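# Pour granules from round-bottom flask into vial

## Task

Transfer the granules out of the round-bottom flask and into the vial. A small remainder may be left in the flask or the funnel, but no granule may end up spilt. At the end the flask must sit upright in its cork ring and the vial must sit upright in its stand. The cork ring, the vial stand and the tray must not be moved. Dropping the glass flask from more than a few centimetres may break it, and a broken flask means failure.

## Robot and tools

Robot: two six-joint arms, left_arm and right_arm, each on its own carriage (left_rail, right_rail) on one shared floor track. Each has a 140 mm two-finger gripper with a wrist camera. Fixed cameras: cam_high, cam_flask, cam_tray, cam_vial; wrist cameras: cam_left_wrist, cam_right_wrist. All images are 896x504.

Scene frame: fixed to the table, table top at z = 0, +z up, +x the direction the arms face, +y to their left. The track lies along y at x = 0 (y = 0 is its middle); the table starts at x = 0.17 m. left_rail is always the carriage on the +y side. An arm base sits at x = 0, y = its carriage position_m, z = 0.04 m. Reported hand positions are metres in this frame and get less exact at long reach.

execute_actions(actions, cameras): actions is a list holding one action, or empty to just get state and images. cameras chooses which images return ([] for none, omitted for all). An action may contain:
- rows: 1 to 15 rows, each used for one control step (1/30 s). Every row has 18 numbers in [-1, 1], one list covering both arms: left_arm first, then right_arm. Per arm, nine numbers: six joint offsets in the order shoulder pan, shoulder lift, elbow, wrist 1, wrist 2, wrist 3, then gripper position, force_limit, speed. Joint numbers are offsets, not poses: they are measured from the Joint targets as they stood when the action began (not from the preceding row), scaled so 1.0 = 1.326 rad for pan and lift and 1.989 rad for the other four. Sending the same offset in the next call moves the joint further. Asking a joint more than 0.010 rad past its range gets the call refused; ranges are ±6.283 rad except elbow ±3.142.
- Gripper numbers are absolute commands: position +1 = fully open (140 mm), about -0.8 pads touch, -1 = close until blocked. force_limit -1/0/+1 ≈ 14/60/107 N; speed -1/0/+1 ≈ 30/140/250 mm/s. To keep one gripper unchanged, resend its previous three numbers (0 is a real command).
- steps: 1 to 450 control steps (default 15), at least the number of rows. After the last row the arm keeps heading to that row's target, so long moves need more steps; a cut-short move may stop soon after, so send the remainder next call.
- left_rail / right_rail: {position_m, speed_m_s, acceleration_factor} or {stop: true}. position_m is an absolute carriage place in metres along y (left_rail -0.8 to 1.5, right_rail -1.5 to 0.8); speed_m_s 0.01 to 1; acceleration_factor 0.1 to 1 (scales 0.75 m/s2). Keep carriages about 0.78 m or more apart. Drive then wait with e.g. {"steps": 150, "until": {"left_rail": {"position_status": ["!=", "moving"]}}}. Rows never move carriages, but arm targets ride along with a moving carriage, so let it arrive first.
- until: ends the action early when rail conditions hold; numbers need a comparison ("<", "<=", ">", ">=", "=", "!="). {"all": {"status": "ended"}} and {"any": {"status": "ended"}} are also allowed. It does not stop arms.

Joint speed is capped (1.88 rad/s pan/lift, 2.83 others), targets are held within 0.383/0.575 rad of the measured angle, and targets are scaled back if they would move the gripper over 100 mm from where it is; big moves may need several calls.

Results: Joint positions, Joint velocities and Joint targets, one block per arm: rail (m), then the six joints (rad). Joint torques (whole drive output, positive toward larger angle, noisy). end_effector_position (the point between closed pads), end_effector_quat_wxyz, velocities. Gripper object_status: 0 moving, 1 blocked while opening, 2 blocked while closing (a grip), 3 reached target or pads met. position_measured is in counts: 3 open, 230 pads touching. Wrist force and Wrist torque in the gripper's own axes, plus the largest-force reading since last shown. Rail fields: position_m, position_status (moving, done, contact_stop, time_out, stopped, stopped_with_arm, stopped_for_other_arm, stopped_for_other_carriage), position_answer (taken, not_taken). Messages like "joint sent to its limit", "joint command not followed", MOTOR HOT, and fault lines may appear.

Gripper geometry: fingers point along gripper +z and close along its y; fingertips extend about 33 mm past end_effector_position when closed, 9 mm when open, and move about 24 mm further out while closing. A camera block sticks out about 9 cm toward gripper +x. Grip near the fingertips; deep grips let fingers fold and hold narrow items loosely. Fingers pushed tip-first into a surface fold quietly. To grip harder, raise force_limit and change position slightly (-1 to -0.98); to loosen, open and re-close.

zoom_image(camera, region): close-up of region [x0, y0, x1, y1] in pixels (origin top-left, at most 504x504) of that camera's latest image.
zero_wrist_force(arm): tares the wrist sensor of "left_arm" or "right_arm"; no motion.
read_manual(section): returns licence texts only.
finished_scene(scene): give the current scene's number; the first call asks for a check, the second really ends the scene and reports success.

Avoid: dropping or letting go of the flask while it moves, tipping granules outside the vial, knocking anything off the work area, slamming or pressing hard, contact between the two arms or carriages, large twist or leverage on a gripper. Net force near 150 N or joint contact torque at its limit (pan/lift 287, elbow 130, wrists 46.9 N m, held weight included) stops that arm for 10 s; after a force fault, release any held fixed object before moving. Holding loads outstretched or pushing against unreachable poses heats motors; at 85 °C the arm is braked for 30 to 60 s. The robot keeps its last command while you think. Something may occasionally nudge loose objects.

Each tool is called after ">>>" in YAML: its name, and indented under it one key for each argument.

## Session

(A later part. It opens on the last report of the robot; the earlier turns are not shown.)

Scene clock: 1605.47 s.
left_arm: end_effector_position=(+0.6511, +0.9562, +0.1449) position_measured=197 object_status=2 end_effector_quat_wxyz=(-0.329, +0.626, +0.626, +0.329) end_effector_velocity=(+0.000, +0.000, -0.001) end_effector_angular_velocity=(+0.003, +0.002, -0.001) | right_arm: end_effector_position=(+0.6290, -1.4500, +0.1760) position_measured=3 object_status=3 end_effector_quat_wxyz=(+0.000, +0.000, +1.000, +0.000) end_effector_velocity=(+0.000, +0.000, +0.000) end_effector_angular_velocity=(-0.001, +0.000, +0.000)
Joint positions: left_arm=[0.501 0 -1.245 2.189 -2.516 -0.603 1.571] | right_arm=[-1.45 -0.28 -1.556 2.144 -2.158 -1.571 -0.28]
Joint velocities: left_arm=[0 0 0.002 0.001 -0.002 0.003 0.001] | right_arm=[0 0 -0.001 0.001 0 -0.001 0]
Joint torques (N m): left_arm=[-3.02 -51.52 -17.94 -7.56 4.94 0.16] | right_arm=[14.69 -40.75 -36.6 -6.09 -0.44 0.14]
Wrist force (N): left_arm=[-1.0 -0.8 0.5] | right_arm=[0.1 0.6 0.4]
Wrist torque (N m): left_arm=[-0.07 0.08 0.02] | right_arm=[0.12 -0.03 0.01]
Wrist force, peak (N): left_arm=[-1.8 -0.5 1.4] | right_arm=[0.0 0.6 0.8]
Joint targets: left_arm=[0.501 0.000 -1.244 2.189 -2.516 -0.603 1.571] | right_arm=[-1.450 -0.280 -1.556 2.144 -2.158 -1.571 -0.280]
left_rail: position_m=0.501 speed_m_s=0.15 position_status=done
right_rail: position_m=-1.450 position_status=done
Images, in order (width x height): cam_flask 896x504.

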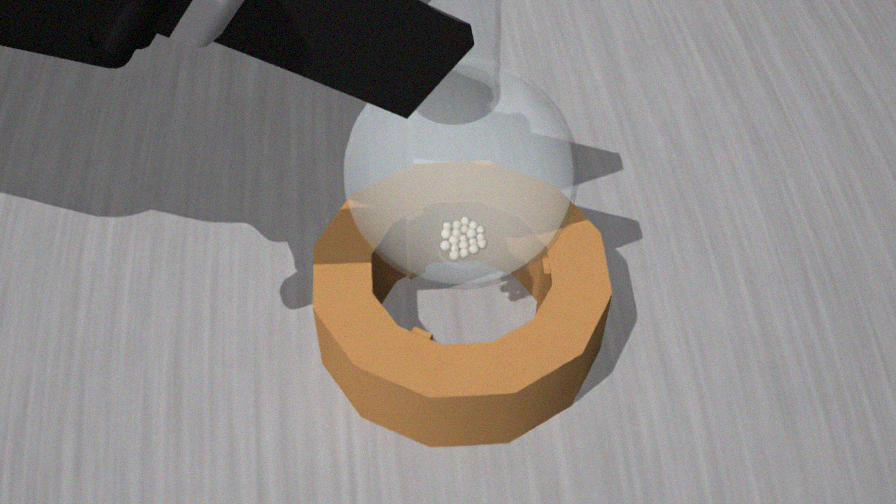

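>>> zoom_image:
  camera: "cam_flask"
  region: [320, 0, 640, 180]

Scaled by 1.575 from the camera's 896x504 image, which has a finer 1280x720 frame.

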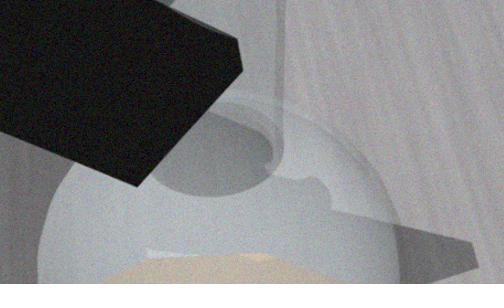

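>>> zero_wrist_force:
  arm: "left_arm"

>>> execute_actions:
  actions:
    - {"rows": [[0,0.00024,0.00004,-0.0002,0,0,-1,-0.5,-0.9,0,0,0,0,0,0,1,1,1],[0,0.00097,0.00015,-0.00079,0,0,-1,-0.5,-0.9,0,0,0,0,0,0,1,1,1],[0,0.00214,0.00033,-0.00175,0,0,-1,-0.5,-0.9,0,0,0,0,0,0,1,1,1],[0,0.0037,0.00057,-0.00304,0,0,-1,-0.5,-0.9,0,0,0,0,0,0,1,1,1],[0,0.0056,0.00086,-0.00459,0,0,-1,-0.5,-0.9,0,0,0,0,0,0,1,1,1],[0,0.00773,0.00119,-0.00634,0,0,-1,-0.5,-0.9,0,0,0,0,0,0,1,1,1],[0,0.01002,0.00154,-0.00822,0,0,-1,-0.5,-0.9,0,0,0,0,0,0,1,1,1],[0,0.01236,0.0019,-0.01014,0,0,-1,-0.5,-0.9,0,0,0,0,0,0,1,1,1],[0,0.01465,0.00225,-0.01202,0,0,-1,-0.5,-0.9,0,0,0,0,0,0,1,1,1],[0,0.01679,0.00258,-0.01377,0,0,-1,-0.5,-0.9,0,0,0,0,0,0,1,1,1],[0,0.01868,0.00287,-0.01532,0,0,-1,-0.5,-0.9,0,0,0,0,0,0,1,1,1],[0,0.02024,0.00311,-0.01661,0,0,-1,-0.5,-0.9,0,0,0,0,0,0,1,1,1],[0,0.02141,0.00329,-0.01757,0,0,-1,-0.5,-0.9,0,0,0,0,0,0,1,1,1],[0,0.02214,0.0034,-0.01816,0,0,-1,-0.5,-0.9,0,0,0,0,0,0,1,1,1],[0,0.02238,0.00344,-0.01836,0,0,-1,-0.5,-0.9,0,0,0,0,0,0,1,1,1]], "steps": 22}
  cameras: ["cam_flask"]

Wrist force sensor zeroed.

Scene clock: 1636.37 s.
left_arm: end_effector_position=(+0.6510, +0.9563, +0.1270) position_measured=197 object_status=2 end_effector_quat_wxyz=(-0.329, +0.626, +0.626, +0.329) end_effector_velocity=(-0.001, +0.001, -0.001) end_effector_angular_velocity=(+0.000, -0.001, +0.002) | right_arm: end_effector_position=(+0.6290, -1.4500, +0.1760) position_measured=3 object_status=3 end_effector_quat_wxyz=(+0.000, +0.000, +1.000, +0.000) end_effector_velocity=(+0.000, +0.001, -0.001) end_effector_angular_velocity=(+0.000, +0.000, +0.001)
Joint positions: left_arm=[0.501 0 -1.215 2.196 -2.552 -0.603 1.571] | right_arm=[-1.45 -0.28 -1.556 2.144 -2.158 -1.571 -0.28]
Joint velocities: left_arm=[0 0.001 0.002 0 -0.003 0 0] | right_arm=[0 0.001 0 0.001 -0.001 0 0]
Joint torques (N m): left_arm=[-1.59 -51.63 -16.9 -6.18 4.54 -0.03] | right_arm=[16.89 -42.45 -36.01 -6.37 -0.09 0.36]
Wrist force (N, zeroed by zero_wrist_force on left_arm): left_arm=[-0.1 0.0 0.2] | right_arm=[0.0 0.5 0.5]
Wrist torque (N m, zeroed by zero_wrist_force on left_arm): left_arm=[-0.01 -0.01 0.00] | right_arm=[0.11 0.00 0.00]
Wrist force, peak (N, zeroed by zero_wrist_force on left_arm): left_arm=[-0.9 0.3 0.8] | right_arm=[-0.2 0.3 1.1]
Joint targets: left_arm=[0.501 0.000 -1.215 2.196 -2.553 -0.603 1.571] | right_arm=[-1.450 -0.280 -1.556 2.144 -2.158 -1.571 -0.280]
left_rail: position_m=0.501 speed_m_s=0.15 position_status=done
right_rail: position_m=-1.450 position_status=done
Images, in order (width x height): cam_flask 896x504.

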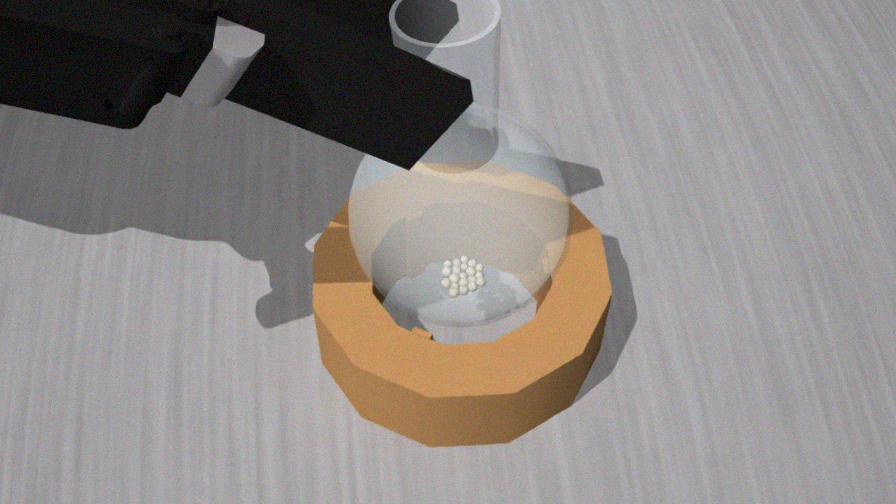

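>>> zoom_image:
  camera: "cam_flask"
  region: [340, 0, 600, 200]

Scaled by 1.938 from the camera's 896x504 image, which has a finer 1280x720 frame.

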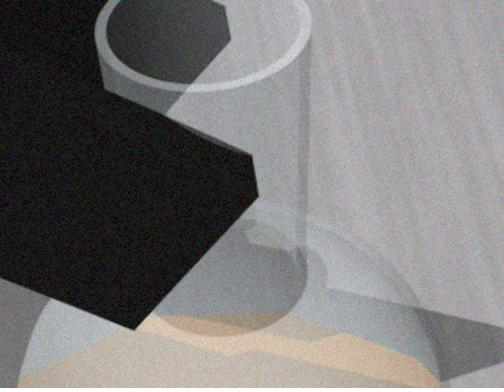

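>>> execute_actions:
  actions:
    - {"left_rail": {"position_m": 0.5153}, "rows": [[0,-0.00022,-0.00003,0.00018,-0.00029,0,-1,-0.5,-0.9,0,0,0,0,0,0,1,1,1],[0,-0.00089,-0.00013,0.00072,-0.00116,0,-1,-0.5,-0.9,0,0,0,0,0,0,1,1,1],[0,-0.00199,-0.0003,0.00163,-0.0026,0,-1,-0.5,-0.9,0,0,0,0,0,0,1,1,1],[0,-0.00354,-0.00053,0.0029,-0.00463,0,-1,-0.5,-0.9,0,0,0,0,0,0,1,1,1],[0,-0.00554,-0.00084,0.00453,-0.00723,0,-1,-0.5,-0.9,0,0,0,0,0,0,1,1,1],[0,-0.00797,-0.0012,0.00652,-0.01041,0,-1,-0.5,-0.9,0,0,0,0,0,0,1,1,1],[0,-0.01073,-0.00162,0.00877,-0.014,0,-1,-0.5,-0.9,0,0,0,0,0,0,1,1,1],[0,-0.01313,-0.00198,0.01074,-0.01713,0,-1,-0.5,-0.9,0,0,0,0,0,0,1,1,1],[0,-0.01509,-0.00228,0.01234,-0.01969,0,-1,-0.5,-0.9,0,0,0,0,0,0,1,1,1],[0,-0.0166,-0.0025,0.01357,-0.02166,0,-1,-0.5,-0.9,0,0,0,0,0,0,1,1,1],[0,-0.01767,-0.00267,0.01445,-0.02306,0,-1,-0.5,-0.9,0,0,0,0,0,0,1,1,1],[0,-0.0183,-0.00276,0.01497,-0.02389,0,-1,-0.5,-0.9,0,0,0,0,0,0,1,1,1],[0,-0.01849,-0.00279,0.01512,-0.02413,0,-1,-0.5,-0.9,0,0,0,0,0,0,1,1,1]], "steps": 25}
  cameras: ["cam_flask"]

Scene clock: 1691.87 s.
left_arm: end_effector_position=(+0.6511, +0.9606, +0.1285) position_measured=197 object_status=2 end_effector_quat_wxyz=(-0.314, +0.633, +0.634, +0.314) end_effector_velocity=(+0.000, +0.000, +0.000) end_effector_angular_velocity=(-0.001, -0.001, +0.001) | right_arm: end_effector_position=(+0.6290, -1.4500, +0.1760) position_measured=3 object_status=3 end_effector_quat_wxyz=(+0.000, +0.000, +1.000, +0.000) end_effector_velocity=(+0.000, +0.001, +0.000) end_effector_angular_velocity=(+0.001, +0.000, +0.001)
Joint positions: left_arm=[0.515 0 -1.239 2.191 -2.523 -0.65 1.571] | right_arm=[-1.45 -0.28 -1.556 2.144 -2.158 -1.571 -0.28]
Joint velocities: left_arm=[0 0 -0.001 0 0.001 -0.001 -0.002] | right_arm=[0 0.001 0.001 -0.001 0.001 0 0]
Joint torques (N m): left_arm=[-1.51 -75.76 -41.09 -3.11 0.27 -0.43] | right_arm=[14.05 -45.17 -35.98 -6.11 0.07 0.2]
Wrist force (N, zeroed by zero_wrist_force on left_arm): left_arm=[-0.3 0.0 0.3] | right_arm=[-0.1 0.2 0.6]
Wrist torque (N m, zeroed by zero_wrist_force on left_arm): left_arm=[-0.01 0.08 0.01] | right_arm=[0.05 0.02 0.00]
Wrist force, peak (N, zeroed by zero_wrist_force on left_arm): left_arm=[-0.1 0.2 1.0] | right_arm=[-0.2 0.8 0.9]
Joint targets: left_arm=[0.515 0.000 -1.239 2.191 -2.523 -0.651 1.571] | right_arm=[-1.450 -0.280 -1.556 2.144 -2.158 -1.571 -0.280]
left_rail: position_m=0.515 speed_m_s=0.15 position_status=done
right_rail: position_m=-1.450 position_status=done
Images, in order (width x height): cam_flask 896x504.

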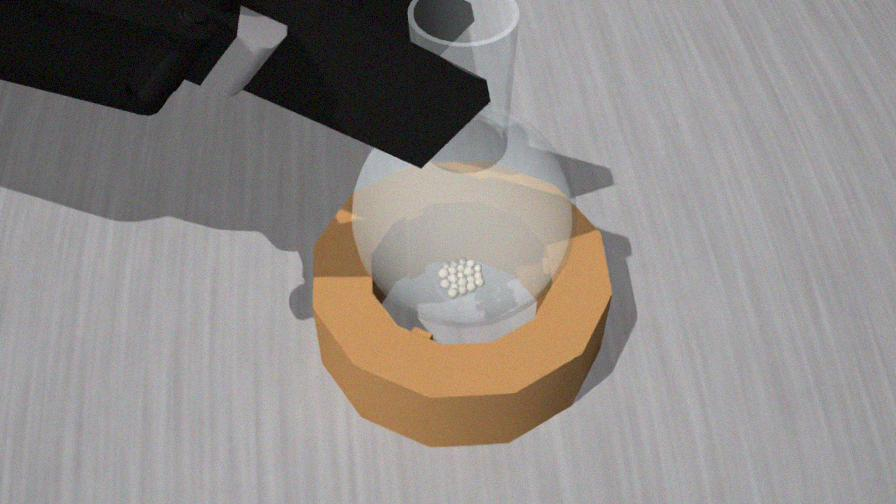

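>>> execute_actions:
  actions:
    - {"rows": [[0,0.00016,0.00003,-0.00014,0,0,-1,-0.5,-0.9,0,0,0,0,0,0,1,1,1],[0,0.00063,0.0001,-0.00052,0,0,-1,-0.5,-0.9,0,0,0,0,0,0,1,1,1],[0,0.00134,0.00021,-0.0011,0,0,-1,-0.5,-0.9,0,0,0,0,0,0,1,1,1],[0,0.00217,0.00035,-0.00179,0,0,-1,-0.5,-0.9,0,0,0,0,0,0,1,1,1],[0,0.00299,0.00048,-0.00247,0,0,-1,-0.5,-0.9,0,0,0,0,0,0,1,1,1],[0,0.0037,0.00059,-0.00305,0,0,-1,-0.5,-0.9,0,0,0,0,0,0,1,1,1],[0,0.00417,0.00066,-0.00343,0,0,-1,-0.5,-0.9,0,0,0,0,0,0,1,1,1],[0,0.00433,0.00069,-0.00357,0,0,-1,-0.5,-0.9,0,0,0,0,0,0,1,1,1]], "steps": 12}
  cameras: ["cam_flask"]

Scene clock: 1708.43 s.
left_arm: end_effector_position=(+0.6511, +0.9606, +0.1251) position_measured=197 object_status=2 end_effector_quat_wxyz=(-0.314, +0.633, +0.634, +0.314) end_effector_velocity=(+0.000, +0.000, -0.001) end_effector_angular_velocity=(+0.000, +0.001, +0.000) | right_arm: end_effector_position=(+0.6290, -1.4500, +0.1760) position_measured=3 object_status=3 end_effector_quat_wxyz=(+0.000, +0.000, +1.000, +0.000) end_effector_velocity=(+0.001, +0.000, +0.001) end_effector_angular_velocity=(-0.001, -0.002, +0.000)
Joint positions: left_arm=[0.515 0 -1.234 2.192 -2.53 -0.651 1.571] | right_arm=[-1.45 -0.28 -1.556 2.144 -2.158 -1.571 -0.28]
Joint velocities: left_arm=[0 0 0.002 0.001 -0.002 0 0] | right_arm=[0 0 -0.001 -0.001 -0.001 -0.001 0]
Joint torques (N m): left_arm=[0.79 -49.9 -17.73 -7.64 0.34 -0.34] | right_arm=[14.06 -42.83 -35.98 -6.11 0.04 0.28]
Wrist force (N, zeroed by zero_wrist_force on left_arm): left_arm=[0.0 -0.1 0.5] | right_arm=[-0.2 0.5 1.0]
Wrist torque (N m, zeroed by zero_wrist_force on left_arm): left_arm=[-0.04 -0.01 0.01] | right_arm=[0.11 0.03 0.00]
Wrist force, peak (N, zeroed by zero_wrist_force on left_arm): left_arm=[-0.6 0.4 0.7] | right_arm=[-0.1 0.5 1.1]
Joint targets: left_arm=[0.515 0.000 -1.234 2.192 -2.530 -0.651 1.571] | right_arm=[-1.450 -0.280 -1.556 2.144 -2.158 -1.571 -0.280]
left_rail: position_m=0.515 speed_m_s=0.15 position_status=done
right_rail: position_m=-1.450 position_status=done
Images, in order (width x height): cam_flask 896x504.

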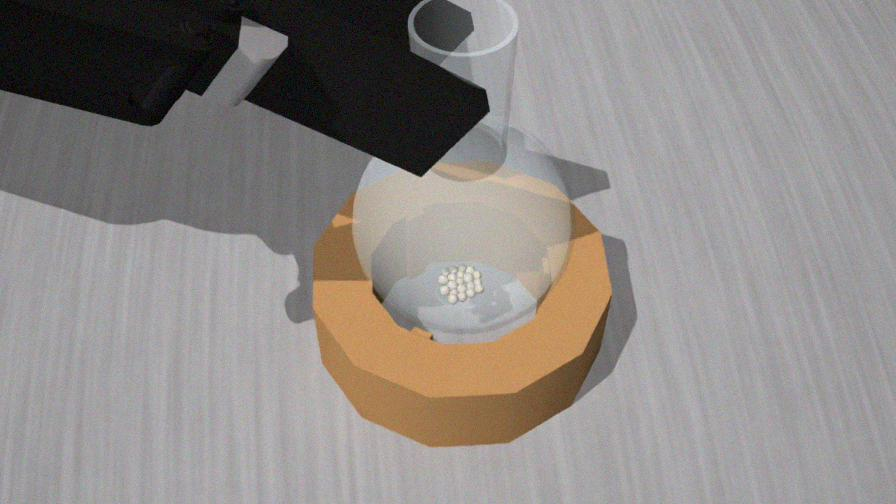

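>>> execute_actions:
  actions:
    - {"rows": [[0,0.00021,0.00003,-0.00017,0,0,-1,-0.5,-0.9,0,0,0,0,0,0,1,1,1],[0,0.00077,0.00012,-0.00064,0,0,-1,-0.5,-0.9,0,0,0,0,0,0,1,1,1],[0,0.00155,0.00025,-0.00128,0,0,-1,-0.5,-0.9,0,0,0,0,0,0,1,1,1],[0,0.00232,0.00037,-0.00191,0,0,-1,-0.5,-0.9,0,0,0,0,0,0,1,1,1],[0,0.00288,0.00046,-0.00238,0,0,-1,-0.5,-0.9,0,0,0,0,0,0,1,1,1],[0,0.00309,0.00049,-0.00255,0,0,-1,-0.5,-0.9,0,0,0,0,0,0,1,1,1]], "steps": 10}
  cameras: ["cam_flask"]

Scene clock: 1714.33 s.
left_arm: end_effector_position=(+0.6511, +0.9606, +0.1226) position_measured=197 object_status=2 end_effector_quat_wxyz=(-0.314, +0.633, +0.634, +0.314) end_effector_velocity=(+0.000, +0.000, -0.001) end_effector_angular_velocity=(+0.000, -0.002, +0.001) | right_arm: end_effector_position=(+0.6290, -1.4500, +0.1760) position_measured=3 object_status=3 end_effector_quat_wxyz=(+0.000, +0.000, +1.000, +0.000) end_effector_velocity=(+0.000, -0.001, +0.000) end_effector_angular_velocity=(+0.000, +0.001, -0.002)
Joint positions: left_arm=[0.515 0 -1.23 2.193 -2.535 -0.651 1.571] | right_arm=[-1.45 -0.28 -1.556 2.144 -2.158 -1.571 -0.28]
Joint velocities: left_arm=[0 0.001 0.001 0 -0.002 0 -0.001] | right_arm=[0 -0.002 0 0 0.001 0 0]
Joint torques (N m): left_arm=[0.27 -51.18 -13.87 -6.05 0.31 -0.37] | right_arm=[16.53 -42.64 -37.43 -5.87 0.25 0.52]
Wrist force (N, zeroed by zero_wrist_force on left_arm): left_arm=[4.1 0.7 -5.2] | right_arm=[-0.1 0.3 0.8]
Wrist torque (N m, zeroed by zero_wrist_force on left_arm): left_arm=[0.05 0.24 0.00] | right_arm=[0.07 0.01 0.00]
Wrist force, peak (N, zeroed by zero_wrist_force on left_arm): left_arm=[4.1 0.7 -5.2] | right_arm=[-0.2 0.7 0.9]
Joint targets: left_arm=[0.515 0.000 -1.229 2.193 -2.535 -0.651 1.571] | right_arm=[-1.450 -0.280 -1.556 2.144 -2.158 -1.571 -0.280]
left_rail: position_m=0.515 speed_m_s=0.15 position_status=done
right_rail: position_m=-1.450 position_status=done
Images, in order (width x height): cam_flask 896x504.

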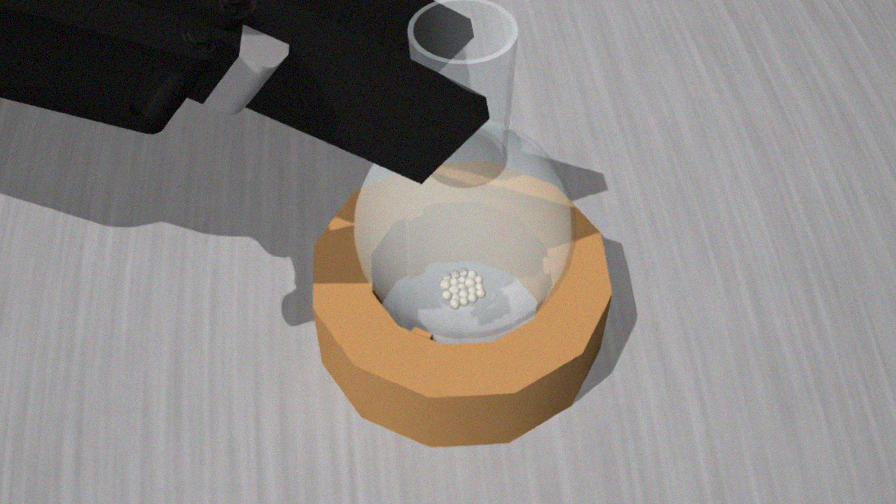

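>>> execute_actions:
  actions:
    - {"left_rail": {"position_m": 0.5033, "speed_m_s": 0.03, "acceleration_factor": 0.2}, "steps": 60, "until": {"left_rail": {"position_status": ["!=", "moving"]}}}
  cameras: ["cam_flask"]

Scene clock: 1725.33 s.
left_arm: end_effector_position=(+0.6510, +0.9486, +0.1225) position_measured=197 object_status=2 end_effector_quat_wxyz=(-0.314, +0.633, +0.634, +0.314) end_effector_velocity=(+0.000, +0.000, +0.000) end_effector_angular_velocity=(+0.000, -0.001, +0.001) | right_arm: end_effector_position=(+0.6290, -1.4500, +0.1760) position_measured=3 object_status=3 end_effector_quat_wxyz=(+0.000, +0.000, +1.000, +0.000) end_effector_velocity=(+0.000, -0.001, +0.000) end_effector_angular_velocity=(-0.001, +0.000, +0.000)
Joint positions: left_arm=[0.503 0 -1.229 2.193 -2.535 -0.651 1.571] | right_arm=[-1.45 -0.28 -1.556 2.144 -2.158 -1.571 -0.28]
Joint velocities: left_arm=[0 0.001 0 0 0 0 -0.001] | right_arm=[0 -0.001 -0.001 0.001 0 -0.001 0]
Joint torques (N m): left_arm=[0.08 -53.86 -20.04 -4.55 0.9 -0.51] | right_arm=[13.73 -43.45 -37.29 -5.74 0.01 -0.16]
Wrist force (N, zeroed by zero_wrist_force on left_arm): left_arm=[5.8 0.7 -1.6] | right_arm=[-0.3 0.1 0.5]
Wrist torque (N m, zeroed by zero_wrist_force on left_arm): left_arm=[-0.04 0.41 0.03] | right_arm=[0.01 0.07 0.00]
Wrist force, peak (N, zeroed by zero_wrist_force on left_arm): left_arm=[5.2 0.8 -7.1] | right_arm=[-0.2 0.6 1.0]
Joint targets: left_arm=[0.503 0.000 -1.229 2.193 -2.535 -0.651 1.571] | right_arm=[-1.450 -0.280 -1.556 2.144 -2.158 -1.571 -0.280]
Tool commands: left_gripper/position=-1.0 left_gripper/force_limit=-0.5 left_gripper/speed=-0.9 right_gripper/position=+1.0 right_gripper/force_limit=+1.0 right_gripper/speed=+1.0
left_rail: position_m=0.503 speed_m_s=0.03 position_status=done
right_rail: position_m=-1.450 position_status=done
Images, in order (width x height): cam_flask 896x504.

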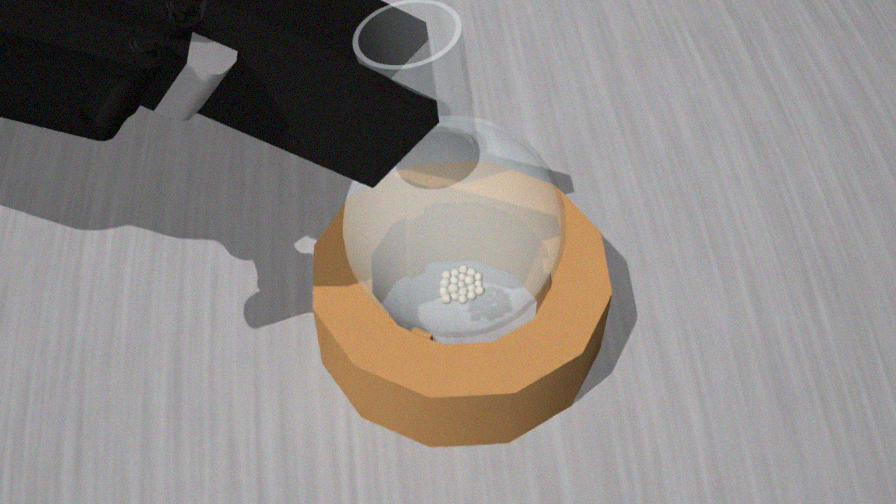

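>>> execute_actions:
  actions:
    - {"left_rail": {"position_m": 0.5153}, "steps": 60, "until": {"left_rail": {"position_status": ["!=", "moving"]}}}
  cameras: ["cam_flask"]

Scene clock: 1756.13 s.
left_arm: end_effector_position=(+0.6510, +0.9606, +0.1225) position_measured=197 object_status=2 end_effector_quat_wxyz=(-0.314, +0.633, +0.634, +0.314) end_effector_velocity=(+0.001, -0.001, +0.000) end_effector_angular_velocity=(+0.000, +0.001, -0.002) | right_arm: end_effector_position=(+0.6290, -1.4500, +0.1760) position_measured=3 object_status=3 end_effector_quat_wxyz=(+0.000, +0.000, +1.000, +0.000) end_effector_velocity=(-0.001, +0.000, +0.000) end_effector_angular_velocity=(+0.001, +0.002, -0.001)
Joint positions: left_arm=[0.515 0 -1.229 2.193 -2.535 -0.651 1.571] | right_arm=[-1.45 -0.28 -1.556 2.144 -2.158 -1.571 -0.28]
Joint velocities: left_arm=[0 -0.001 0 0 0 0 0.001] | right_arm=[0 -0.001 0 0 0.002 0 0]
Joint torques (N m): left_arm=[4.01 -64.43 -31.88 -2.7 2.12 -0.93] | right_arm=[12.72 -46.68 -38.74 -5.84 -0.13 -0.01]
Wrist force (N, zeroed by zero_wrist_force on left_arm): left_arm=[4.8 0.3 -7.7] | right_arm=[-0.3 0.3 0.7]
Wrist torque (N m, zeroed by zero_wrist_force on left_arm): left_arm=[-0.02 0.26 -0.01] | right_arm=[0.08 0.05 0.00]
Wrist force, peak (N, zeroed by zero_wrist_force on left_arm): left_arm=[5.3 0.5 -8.2] | right_arm=[-0.2 0.3 1.2]
Joint targets: left_arm=[0.515 0.000 -1.229 2.193 -2.535 -0.651 1.571] | right_arm=[-1.450 -0.280 -1.556 2.144 -2.158 -1.571 -0.280]
Tool commands: left_gripper/position=-1.0 left_gripper/force_limit=-0.5 left_gripper/speed=-0.9 right_gripper/position=+1.0 right_gripper/force_limit=+1.0 right_gripper/speed=+1.0
left_rail: position_m=0.515 speed_m_s=0.03 position_status=done
right_rail: position_m=-1.450 position_status=done
Images, in order (width x height): cam_flask 896x504.

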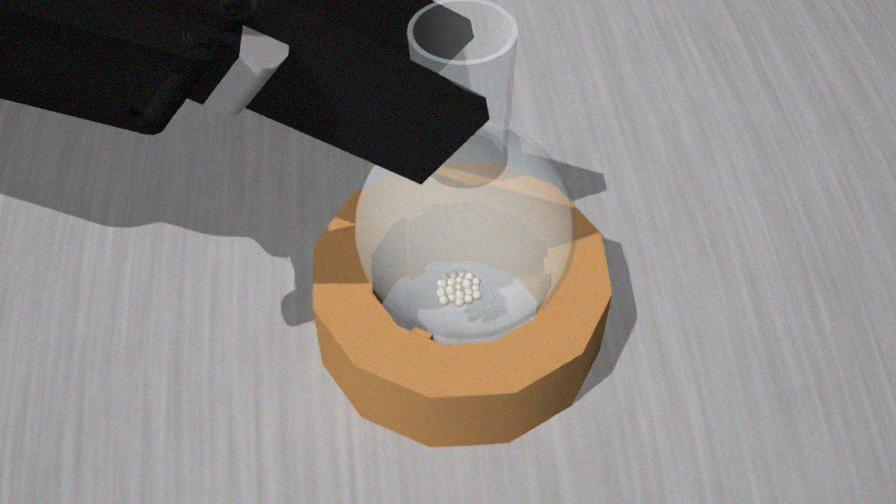

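>>> execute_actions:
  actions:
    - {"rows": [[0,-0.00017,-0.00003,0.00014,0,0,-0.98,0.2,-0.9,0,0,0,0,0,0,1,1,1],[0,-0.00062,-0.0001,0.00051,0,0,-0.98,0.2,-0.9,0,0,0,0,0,0,1,1,1],[0,-0.00124,-0.0002,0.00102,0,0,-0.98,0.2,-0.9,0,0,0,0,0,0,1,1,1],[0,-0.00185,-0.00029,0.00153,0,0,-0.98,0.2,-0.9,0,0,0,0,0,0,1,1,1],[0,-0.0023,-0.00036,0.0019,0,0,-0.98,0.2,-0.9,0,0,0,0,0,0,1,1,1],[0,-0.00247,-0.00039,0.00204,0,0,-0.98,0.2,-0.9,0,0,0,0,0,0,1,1,1]], "steps": 15}
  cameras: ["cam_flask"]

Scene clock: 1766.03 s.
left_arm: end_effector_position=(+0.6510, +0.9606, +0.1244) position_measured=202 object_status=2 end_effector_quat_wxyz=(-0.314, +0.633, +0.634, +0.314) end_effector_velocity=(+0.001, -0.001, +0.000) end_effector_angular_velocity=(-0.001, -0.002, +0.000) | right_arm: end_effector_position=(+0.6290, -1.4500, +0.1760) position_measured=3 object_status=3 end_effector_quat_wxyz=(+0.000, +0.000, +1.000, +0.000) end_effector_velocity=(+0.000, -0.001, +0.000) end_effector_angular_velocity=(+0.001, -0.001, -0.002)
Joint positions: left_arm=[0.515 0 -1.233 2.192 -2.531 -0.651 1.571] | right_arm=[-1.45 -0.28 -1.556 2.144 -2.158 -1.571 -0.28]
Joint velocities: left_arm=[0 -0.001 0 -0.001 0 -0.001 -0.001] | right_arm=[0 -0.002 -0.001 0 0 0.001 0]
Joint torques (N m): left_arm=[3.3 -74 -41.17 -2.7 2.35 -1.06] | right_arm=[14.04 -45.48 -38.31 -5.64 0.41 -0.18]
Wrist force (N, zeroed by zero_wrist_force on left_arm): left_arm=[-0.3 -0.1 -0.1] | right_arm=[0.0 0.3 0.8]
Wrist torque (N m, zeroed by zero_wrist_force on left_arm): left_arm=[-0.02 0.06 0.01] | right_arm=[0.07 -0.02 0.00]
Wrist force, peak (N, zeroed by zero_wrist_force on left_arm): left_arm=[5.8 0.5 -9.7] | right_arm=[-0.2 0.8 1.0]
Joint targets: left_arm=[0.515 0.000 -1.233 2.192 -2.531 -0.651 1.571] | right_arm=[-1.450 -0.280 -1.556 2.144 -2.158 -1.571 -0.280]
left_rail: position_m=0.515 speed_m_s=0.03 position_status=done
right_rail: position_m=-1.450 position_status=done
Images, in order (width x height): cam_flask 896x504.

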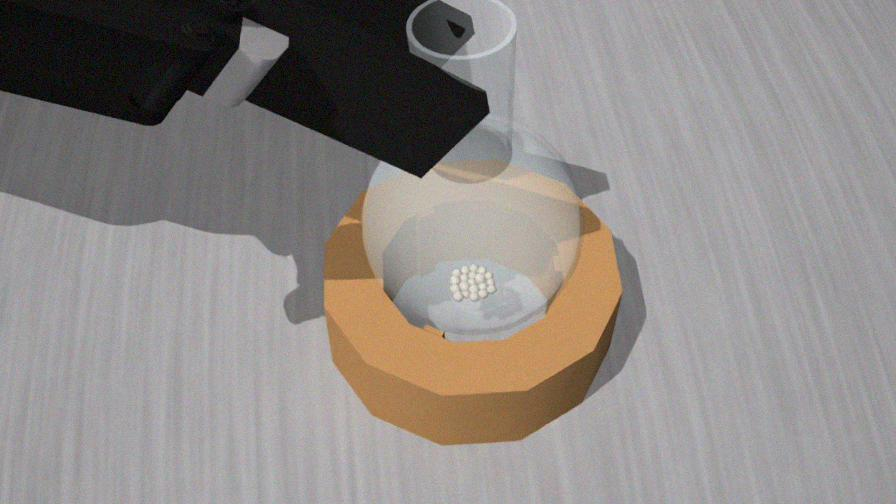

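>>> execute_actions:
  actions:
    - {"left_rail": {"position_m": 0.5053}, "steps": 60, "until": {"left_rail": {"position_status": ["!=", "moving"]}}}
  cameras: ["cam_flask", "cam_left_wrist"]

Scene clock: 1774.53 s.
left_arm: end_effector_position=(+0.6510, +0.9506, +0.1245) position_measured=202 object_status=2 end_effector_quat_wxyz=(-0.314, +0.633, +0.634, +0.314) end_effector_velocity=(+0.000, +0.000, +0.000) end_effector_angular_velocity=(-0.001, +0.000, -0.001) | right_arm: end_effector_position=(+0.6290, -1.4500, +0.1760) position_measured=3 object_status=3 end_effector_quat_wxyz=(+0.000, +0.000, +1.000, +0.000) end_effector_velocity=(+0.000, +0.000, +0.000) end_effector_angular_velocity=(+0.000, -0.001, -0.001)
Joint positions: left_arm=[0.505 0 -1.233 2.192 -2.531 -0.651 1.571] | right_arm=[-1.45 -0.28 -1.556 2.144 -2.158 -1.571 -0.28]
Joint velocities: left_arm=[0 0 0 -0.001 0 -0.001 0.001] | right_arm=[0 0 0 0 -0.001 0 0.001]
Joint torques (N m): left_arm=[3.34 -78.02 -29.96 -4.25 2.81 -0.84] | right_arm=[14.56 -40.75 -37.96 -5.92 -0.19 -0.23]
Wrist force (N, zeroed by zero_wrist_force on left_arm): left_arm=[0.0 0.1 0.5] | right_arm=[0.1 0.5 0.8]
Wrist torque (N m, zeroed by zero_wrist_force on left_arm): left_arm=[0.02 0.06 0.01] | right_arm=[0.11 -0.04 0.00]
Wrist force, peak (N, zeroed by zero_wrist_force on left_arm): left_arm=[-0.3 0.0 0.9] | right_arm=[0.0 0.2 1.2]
Joint targets: left_arm=[0.505 0.000 -1.233 2.192 -2.531 -0.651 1.571] | right_arm=[-1.450 -0.280 -1.556 2.144 -2.158 -1.571 -0.280]
Tool commands: left_gripper/position=-0.98 left_gripper/force_limit=+0.2 left_gripper/speed=-0.9 right_gripper/position=+1.0 right_gripper/force_limit=+1.0 right_gripper/speed=+1.0
left_rail: position_m=0.505 speed_m_s=0.03 position_status=done
right_rail: position_m=-1.450 position_status=done
Images, in order (width x height): cam_flask 896x504, cam_left_wrist 896x504.

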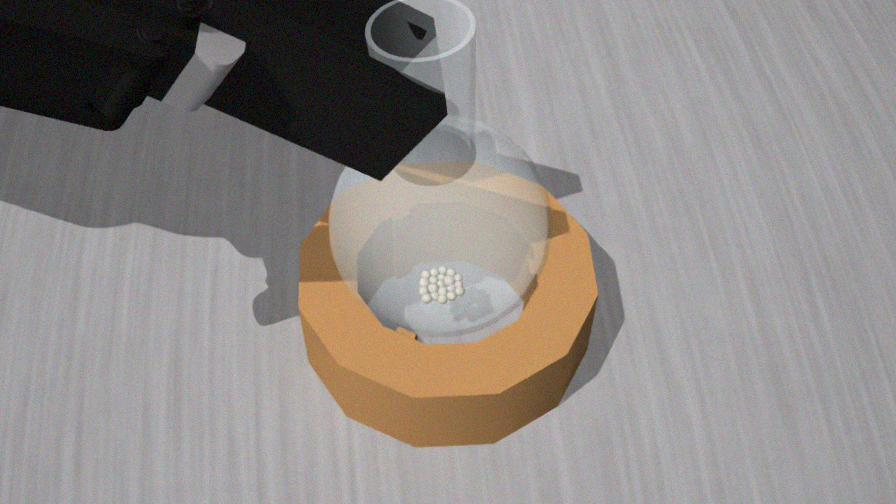

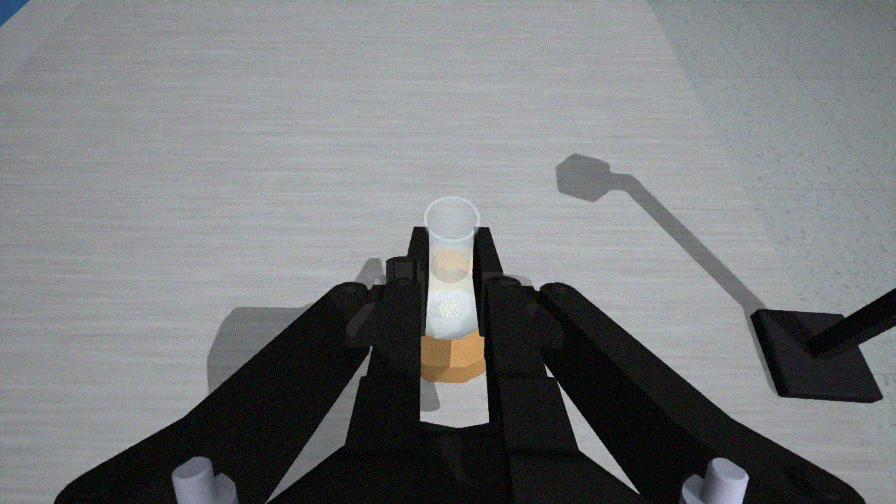

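>>> execute_actions:
  actions:
    - {"left_rail": {"position_m": 0.4968}, "steps": 60, "until": {"left_rail": {"position_status": ["!=", "moving"]}}}
  cameras: ["cam_flask"]

Scene clock: 1781.20 s.
left_arm: end_effector_position=(+0.6511, +0.9421, +0.1245) position_measured=202 object_status=2 end_effector_quat_wxyz=(-0.314, +0.633, +0.634, +0.314) end_effector_velocity=(+0.000, +0.000, +0.000) end_effector_angular_velocity=(+0.000, +0.000, +0.000) | right_arm: end_effector_position=(+0.6290, -1.4500, +0.1760) position_measured=3 object_status=3 end_effector_quat_wxyz=(+0.000, +0.000, +1.000, +0.000) end_effector_velocity=(-0.001, +0.000, -0.001) end_effector_angular_velocity=(+0.001, +0.003, +0.000)
Joint positions: left_arm=[0.497 0 -1.233 2.192 -2.531 -0.651 1.571] | right_arm=[-1.45 -0.28 -1.556 2.144 -2.158 -1.571 -0.28]
Joint velocities: left_arm=[0 0 0 0 -0.001 0 0] | right_arm=[0 0 0.001 0.002 0.001 0 0]
Joint torques (N m): left_arm=[3.83 -75.25 -19.59 -5.46 2.65 -0.76] | right_arm=[12.61 -44.37 -38.41 -5.85 -0.06 -0.68]
Wrist force (N, zeroed by zero_wrist_force on left_arm): left_arm=[0.0 0.1 0.5] | right_arm=[-0.2 0.3 0.6]
Wrist torque (N m, zeroed by zero_wrist_force on left_arm): left_arm=[0.00 0.08 0.00] | right_arm=[0.06 0.04 0.00]
Wrist force, peak (N, zeroed by zero_wrist_force on left_arm): left_arm=[0.3 0.4 0.8] | right_arm=[0.2 0.7 0.9]
Joint targets: left_arm=[0.497 0.000 -1.233 2.192 -2.531 -0.651 1.571] | right_arm=[-1.450 -0.280 -1.556 2.144 -2.158 -1.571 -0.280]
Tool commands: left_gripper/position=-0.98 left_gripper/force_limit=+0.2 left_gripper/speed=-0.9 right_gripper/position=+1.0 right_gripper/force_limit=+1.0 right_gripper/speed=+1.0
left_rail: position_m=0.497 speed_m_s=0.03 position_status=done
right_rail: position_m=-1.450 position_status=done
Images, in order (width x height): cam_flask 896x504.

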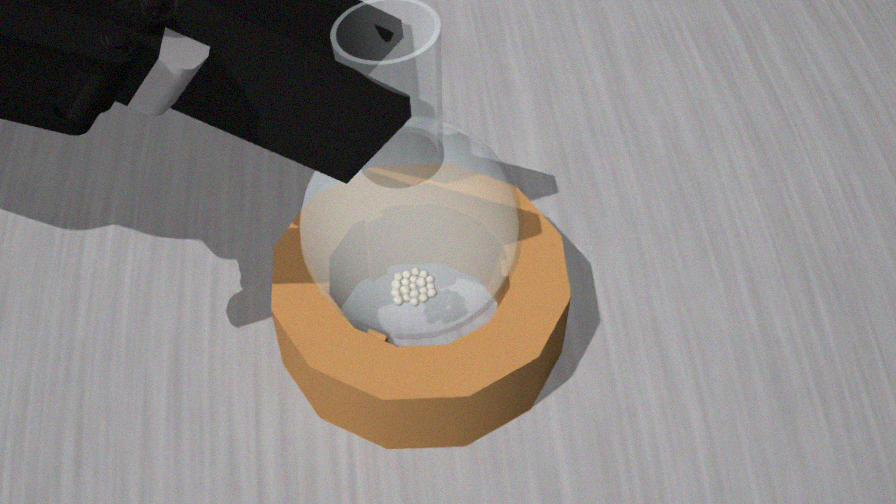

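>>> execute_actions:
  actions:
    - {"left_rail": {"position_m": 0.495}, "steps": 60, "until": {"left_rail": {"position_status": ["!=", "moving"]}}}
  cameras: []

>>> execute_actions:
  actions:
    - {"rows": [[0,0.00021,0.00003,-0.00017,0,0,-0.98,0.2,-0.9,0,0,0,0,0,0,1,1,1],[0,0.00077,0.00012,-0.00064,0,0,-0.98,0.2,-0.9,0,0,0,0,0,0,1,1,1],[0,0.00155,0.00025,-0.00128,0,0,-0.98,0.2,-0.9,0,0,0,0,0,0,1,1,1],[0,0.00232,0.00037,-0.00191,0,0,-0.98,0.2,-0.9,0,0,0,0,0,0,1,1,1],[0,0.00288,0.00046,-0.00238,0,0,-0.98,0.2,-0.9,0,0,0,0,0,0,1,1,1],[0,0.00309,0.00049,-0.00255,0,0,-0.98,0.2,-0.9,0,0,0,0,0,0,1,1,1]], "steps": 10}
  cameras: ["cam_flask"]

Scene clock: 1793.73 s.
left_arm: end_effector_position=(+0.6510, +0.9403, +0.1245) position_measured=202 object_status=2 end_effector_quat_wxyz=(-0.314, +0.633, +0.634, +0.314) end_effector_velocity=(+0.000, +0.000, +0.000) end_effector_angular_velocity=(+0.001, +0.000, +0.000) | right_arm: end_effector_position=(+0.6290, -1.4500, +0.1760) position_measured=3 object_status=3 end_effector_quat_wxyz=(+0.000, +0.000, +1.000, +0.000) end_effector_velocity=(+0.000, -0.001, +0.000) end_effector_angular_velocity=(-0.001, +0.000, -0.002)
Joint positions: left_arm=[0.495 0 -1.233 2.192 -2.531 -0.651 1.571] | right_arm=[-1.45 -0.28 -1.556 2.144 -2.158 -1.571 -0.28]
Joint velocities: left_arm=[0 0 0 0 0 0.001 0] | right_arm=[0 -0.002 -0.001 0 0 0 0]
Joint torques (N m): left_arm=[4.17 -74.88 -19.67 -6.08 2.87 -0.83] | right_arm=[12.32 -44.03 -39.34 -5.09 0.11 -0.45]
Wrist force (N, zeroed by zero_wrist_force on left_arm): left_arm=[0.0 0.5 0.6] | right_arm=[-0.1 0.5 0.8]
Wrist torque (N m, zeroed by zero_wrist_force on left_arm): left_arm=[0.10 0.10 0.00] | right_arm=[0.12 0.02 0.00]
Wrist force, peak (N, zeroed by zero_wrist_force on left_arm): left_arm=[-0.2 0.4 0.8] | right_arm=[0.1 0.8 1.0]
Joint targets: left_arm=[0.495 0.000 -1.233 2.192 -2.531 -0.651 1.571] | right_arm=[-1.450 -0.280 -1.556 2.144 -2.158 -1.571 -0.280]
Tool commands: left_gripper/position=-0.98 left_gripper/force_limit=+0.2 left_gripper/speed=-0.9 right_gripper/position=+1.0 right_gripper/force_limit=+1.0 right_gripper/speed=+1.0
left_rail: position_m=0.495 speed_m_s=0.03 position_status=done
right_rail: position_m=-1.450 position_status=done
No camera images: "cameras" was empty.

Scene clock: 1794.27 s.
left_arm: end_effector_position=(+0.6511, +0.9403, +0.1222) position_measured=202 object_status=2 end_effector_quat_wxyz=(-0.314, +0.633, +0.634, +0.314) end_effector_velocity=(+0.000, +0.000, -0.001) end_effector_angular_velocity=(+0.001, -0.001, +0.001) | right_arm: end_effector_position=(+0.6290, -1.4500, +0.1760) position_measured=3 object_status=3 end_effector_quat_wxyz=(+0.000, +0.000, +1.000, +0.000) end_effector_velocity=(-0.001, +0.000, +0.000) end_effector_angular_velocity=(+0.001, +0.001, -0.001)
Joint positions: left_arm=[0.495 0 -1.229 2.193 -2.536 -0.65 1.571] | right_arm=[-1.45 -0.28 -1.556 2.144 -2.158 -1.571 -0.28]
Joint velocities: left_arm=[0 0 0.002 0 -0.002 0.001 -0.002] | right_arm=[0 0 0 0.001 0.001 0 0]
Joint torques (N m): left_arm=[4.02 -42.77 -10.58 -5.55 -0.12 -0.85] | right_arm=[13.71 -41.45 -38.66 -5.95 -0.07 -0.64]
Wrist force (N, zeroed by zero_wrist_force on left_arm): left_arm=[14.0 -0.9 -9.3] | right_arm=[-0.2 0.3 0.4]
Wrist torque (N m, zeroed by zero_wrist_force on left_arm): left_arm=[-0.06 0.50 -0.02] | right_arm=[0.06 0.03 0.00]
Wrist force, peak (N, zeroed by zero_wrist_force on left_arm): left_arm=[14.0 -0.9 -9.3] | right_arm=[0.2 0.4 0.8]
Joint targets: left_arm=[0.495 0.000 -1.229 2.193 -2.536 -0.651 1.571] | right_arm=[-1.450 -0.280 -1.556 2.144 -2.158 -1.571 -0.280]
left_rail: position_m=0.495 speed_m_s=0.03 position_status=done
right_rail: position_m=-1.450 position_status=done
Images, in order (width x height): cam_flask 896x504.

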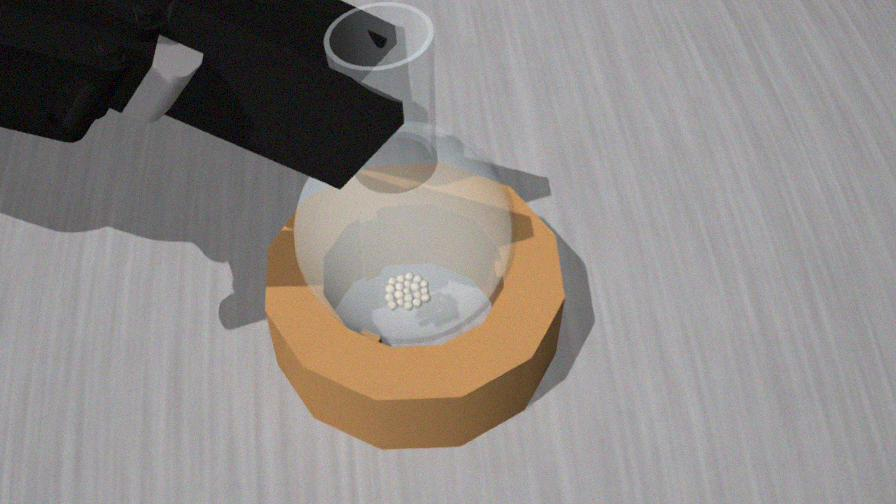

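>>> execute_actions:
  actions:
    - {"left_rail": {"position_m": 0.4988}, "steps": 60, "until": {"left_rail": {"position_status": ["!=", "moving"]}}}
  cameras: ["cam_flask"]

Scene clock: 1801.57 s.
left_arm: end_effector_position=(+0.6510, +0.9441, +0.1219) position_measured=202 object_status=2 end_effector_quat_wxyz=(-0.314, +0.633, +0.634, +0.314) end_effector_velocity=(+0.000, +0.000, +0.000) end_effector_angular_velocity=(+0.000, +0.000, +0.000) | right_arm: end_effector_position=(+0.6290, -1.4500, +0.1760) position_measured=3 object_status=3 end_effector_quat_wxyz=(+0.000, +0.000, +1.000, +0.000) end_effector_velocity=(-0.001, +0.001, +0.000) end_effector_angular_velocity=(-0.001, +0.000, +0.001)
Joint positions: left_arm=[0.499 0 -1.229 2.193 -2.536 -0.651 1.571] | right_arm=[-1.45 -0.28 -1.556 2.144 -2.158 -1.571 -0.28]
Joint velocities: left_arm=[0 -0.001 0 0 0 0 0] | right_arm=[0 0.001 -0.001 0.001 0 -0.001 0]
Joint torques (N m): left_arm=[4.04 -44.84 -15.3 -3.12 -1.76 -0.79] | right_arm=[11.52 -45 -38.52 -6.06 0.12 -0.6]
Wrist force (N, zeroed by zero_wrist_force on left_arm): left_arm=[10.3 -0.3 -8.2] | right_arm=[0.1 0.2 0.5]
Wrist torque (N m, zeroed by zero_wrist_force on left_arm): left_arm=[-0.03 0.27 -0.03] | right_arm=[0.05 -0.04 0.00]
Wrist force, peak (N, zeroed by zero_wrist_force on left_arm): left_arm=[16.6 -0.2 -10.7] | right_arm=[-0.1 0.5 1.0]
Joint targets: left_arm=[0.499 0.000 -1.229 2.193 -2.536 -0.651 1.571] | right_arm=[-1.450 -0.280 -1.556 2.144 -2.158 -1.571 -0.280]
Tool commands: left_gripper/position=-0.98 left_gripper/force_limit=+0.2 left_gripper/speed=-0.9 right_gripper/position=+1.0 right_gripper/force_limit=+1.0 right_gripper/speed=+1.0
left_rail: position_m=0.499 speed_m_s=0.03 position_status=done
right_rail: position_m=-1.450 position_status=done
Images, in order (width x height): cam_flask 896x504.

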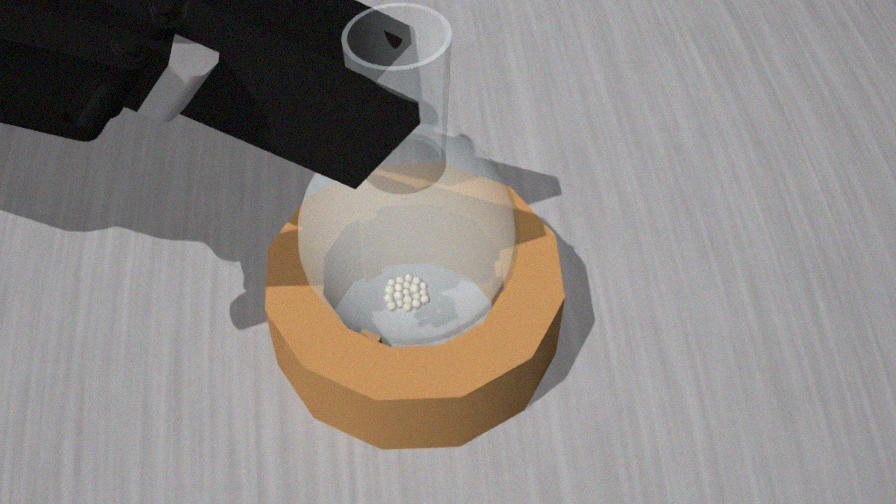

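>>> execute_actions:
  actions:
    - {"left_rail": {"position_m": 0.5008}, "steps": 60, "until": {"left_rail": {"position_status": ["!=", "moving"]}}}
  cameras: ["cam_flask"]

Scene clock: 1809.30 s.
left_arm: end_effector_position=(+0.6510, +0.9461, +0.1220) position_measured=202 object_status=2 end_effector_quat_wxyz=(-0.314, +0.633, +0.634, +0.314) end_effector_velocity=(+0.000, +0.000, +0.000) end_effector_angular_velocity=(+0.001, +0.001, -0.001) | right_arm: end_effector_position=(+0.6290, -1.4500, +0.1760) position_measured=3 object_status=3 end_effector_quat_wxyz=(+0.000, +0.000, +1.000, +0.000) end_effector_velocity=(+0.000, +0.000, +0.000) end_effector_angular_velocity=(+0.000, +0.000, +0.000)
Joint positions: left_arm=[0.501 0 -1.229 2.193 -2.536 -0.651 1.571] | right_arm=[-1.45 -0.28 -1.556 2.144 -2.158 -1.571 -0.28]
Joint velocities: left_arm=[0 0 0 0 0 0.001 0.002] | right_arm=[0 0 0 0 0 0 0]
Joint torques (N m): left_arm=[6.24 -57.74 -19.81 -1.88 1.48 -0.82] | right_arm=[10.54 -40.81 -37.7 -5.83 0.37 -0.21]
Wrist force (N, zeroed by zero_wrist_force on left_arm): left_arm=[8.4 0.0 -8.5] | right_arm=[-0.3 0.6 0.7]
Wrist torque (N m, zeroed by zero_wrist_force on left_arm): left_arm=[0.01 0.22 -0.03] | right_arm=[0.13 0.05 0.00]
Wrist force, peak (N, zeroed by zero_wrist_force on left_arm): left_arm=[10.8 -0.1 -8.8] | right_arm=[0.0 0.7 0.8]
Joint targets: left_arm=[0.501 0.000 -1.229 2.193 -2.536 -0.651 1.571] | right_arm=[-1.450 -0.280 -1.556 2.144 -2.158 -1.571 -0.280]
Tool commands: left_gripper/position=-0.98 left_gripper/force_limit=+0.2 left_gripper/speed=-0.9 right_gripper/position=+1.0 right_gripper/force_limit=+1.0 right_gripper/speed=+1.0
left_rail: position_m=0.501 speed_m_s=0.03 position_status=done
right_rail: position_m=-1.450 position_status=done
Images, in order (width x height): cam_flask 896x504.

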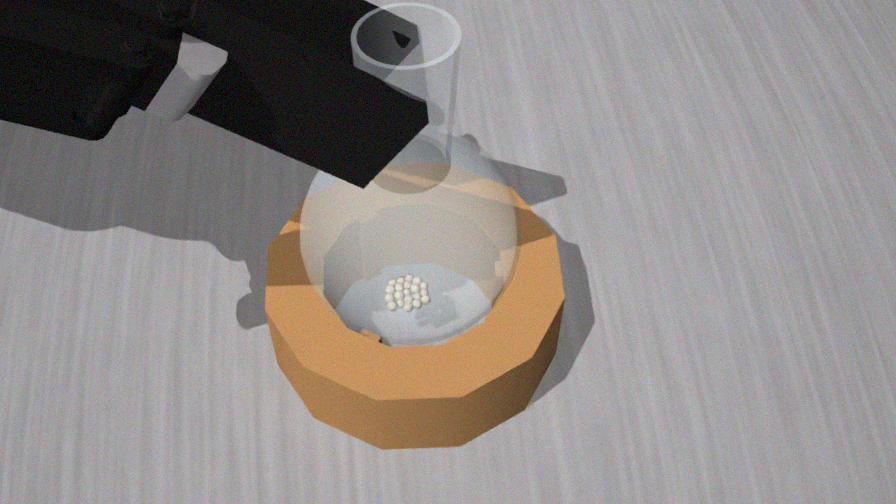

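>>> execute_actions:
  actions:
    - {"rows": [[0,-0.00012,-0.00002,0.0001,0,0,-0.98,0.2,-0.9,0,0,0,0,0,0,1,1,1],[0,-0.00046,-0.00007,0.00038,0,0,-0.98,0.2,-0.9,0,0,0,0,0,0,1,1,1],[0,-0.00093,-0.00015,0.00077,0,0,-0.98,0.2,-0.9,0,0,0,0,0,0,1,1,1],[0,-0.00139,-0.00022,0.00115,0,0,-0.98,0.2,-0.9,0,0,0,0,0,0,1,1,1],[0,-0.00173,-0.00027,0.00143,0,0,-0.98,0.2,-0.9,0,0,0,0,0,0,1,1,1],[0,-0.00185,-0.00029,0.00153,0,0,-0.98,0.2,-0.9,0,0,0,0,0,0,1,1,1]], "steps": 12}
  cameras: ["cam_flask"]

Scene clock: 1825.17 s.
left_arm: end_effector_position=(+0.6510, +0.9461, +0.1234) position_measured=202 object_status=2 end_effector_quat_wxyz=(-0.314, +0.633, +0.634, +0.314) end_effector_velocity=(+0.000, +0.000, +0.000) end_effector_angular_velocity=(+0.001, +0.001, -0.001) | right_arm: end_effector_position=(+0.6290, -1.4500, +0.1760) position_measured=3 object_status=3 end_effector_quat_wxyz=(+0.000, +0.000, +1.000, +0.000) end_effector_velocity=(+0.000, +0.000, +0.000) end_effector_angular_velocity=(+0.001, -0.001, +0.001)
Joint positions: left_arm=[0.501 0 -1.231 2.193 -2.533 -0.651 1.571] | right_arm=[-1.45 -0.28 -1.556 2.144 -2.158 -1.571 -0.281]
Joint velocities: left_arm=[0 0 -0.001 0 0.001 0.001 0.001] | right_arm=[0 0 0 0 -0.001 0.001 -0.001]
Joint torques (N m): left_arm=[5.5 -76.62 -40.8 -3.03 1.28 -0.48] | right_arm=[10.35 -44.3 -39.22 -6.05 -0.12 -0.27]
Wrist force (N, zeroed by zero_wrist_force on left_arm): left_arm=[0.2 -0.2 -0.5] | right_arm=[-0.1 0.1 0.8]
Wrist torque (N m, zeroed by zero_wrist_force on left_arm): left_arm=[-0.04 0.00 0.01] | right_arm=[0.03 0.02 0.00]
Wrist force, peak (N, zeroed by zero_wrist_force on left_arm): left_arm=[8.9 0.1 -9.0] | right_arm=[0.1 0.8 1.1]
Joint targets: left_arm=[0.501 0.000 -1.231 2.193 -2.533 -0.651 1.571] | right_arm=[-1.450 -0.280 -1.556 2.144 -2.158 -1.571 -0.280]
left_rail: position_m=0.501 speed_m_s=0.03 position_status=done
right_rail: position_m=-1.450 position_status=done
Images, in order (width x height): cam_flask 896x504.

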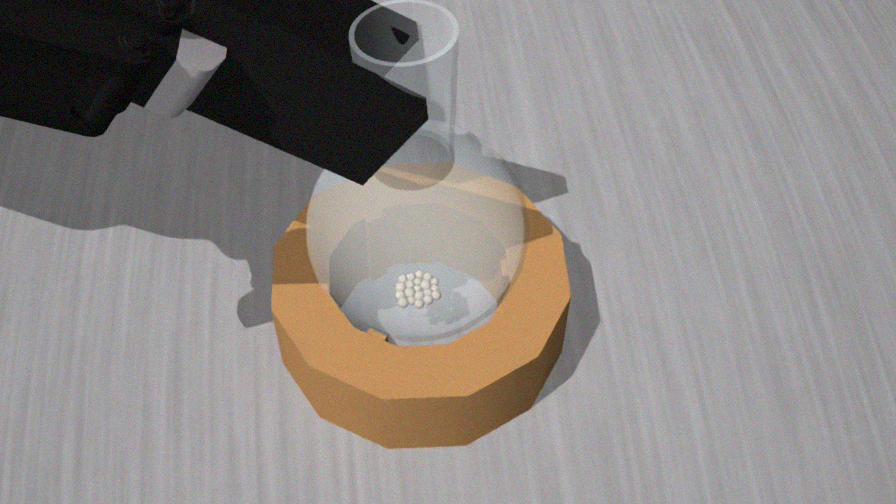

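>>> execute_actions:
  actions:
    - {"rows": [[0,0,0,0,0,0,-0.29,0.2,-1,0,0,0,0,0,0,1,1,1]], "steps": 30}
  cameras: ["cam_flask"]

Scene clock: 1831.87 s.
left_arm: end_effector_position=(+0.6510, +0.9461, +0.1235) position_measured=165 object_status=3 end_effector_quat_wxyz=(-0.314, +0.633, +0.634, +0.314) end_effector_velocity=(+0.000, +0.000, +0.000) end_effector_angular_velocity=(-0.001, -0.001, +0.001) | right_arm: end_effector_position=(+0.6290, -1.4500, +0.1760) position_measured=3 object_status=3 end_effector_quat_wxyz=(+0.000, +0.000, +1.000, +0.000) end_effector_velocity=(+0.000, -0.001, +0.000) end_effector_angular_velocity=(+0.000, -0.001, -0.001)
Joint positions: left_arm=[0.501 0 -1.231 2.193 -2.533 -0.651 1.571] | right_arm=[-1.45 -0.28 -1.556 2.144 -2.158 -1.571 -0.28]
Joint velocities: left_arm=[0 0 0 0 0 -0.001 -0.002] | right_arm=[0 -0.001 0 0 -0.001 0 0]
Joint torques (N m): left_arm=[5.83 -76.1 -31.1 -4.46 1.36 -0.57] | right_arm=[8.29 -44.97 -39.53 -5.46 -0.05 -0.28]
Wrist force (N, zeroed by zero_wrist_force on left_arm): left_arm=[0.4 -0.1 -0.4] | right_arm=[-0.1 0.2 0.9]
Wrist torque (N m, zeroed by zero_wrist_force on left_arm): left_arm=[-0.04 0.01 0.01] | right_arm=[0.05 0.01 0.00]
Wrist force, peak (N, zeroed by zero_wrist_force on left_arm): left_arm=[0.4 0.7 -0.3] | right_arm=[-0.1 0.7 1.1]
Joint targets: left_arm=[0.501 0.000 -1.231 2.193 -2.533 -0.651 1.571] | right_arm=[-1.450 -0.280 -1.556 2.144 -2.158 -1.571 -0.280]
left_rail: position_m=0.501 speed_m_s=0.03 position_status=done
right_rail: position_m=-1.450 position_status=done
Images, in order (width x height): cam_flask 896x504.

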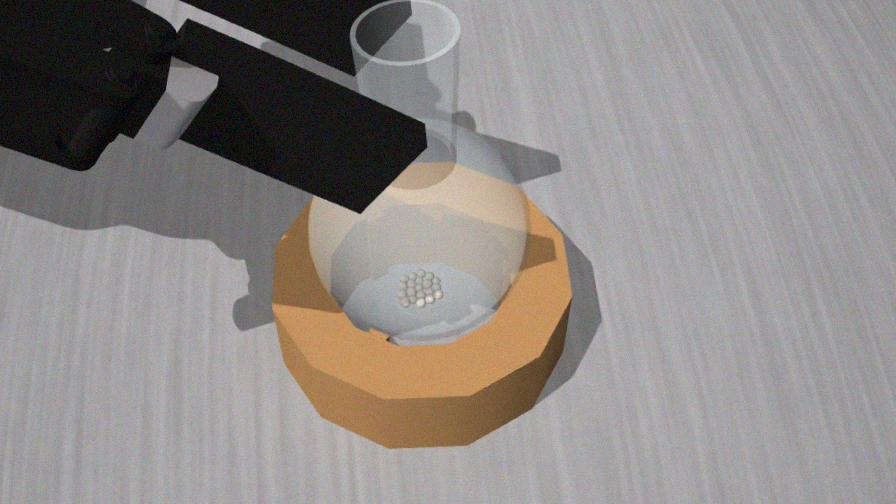

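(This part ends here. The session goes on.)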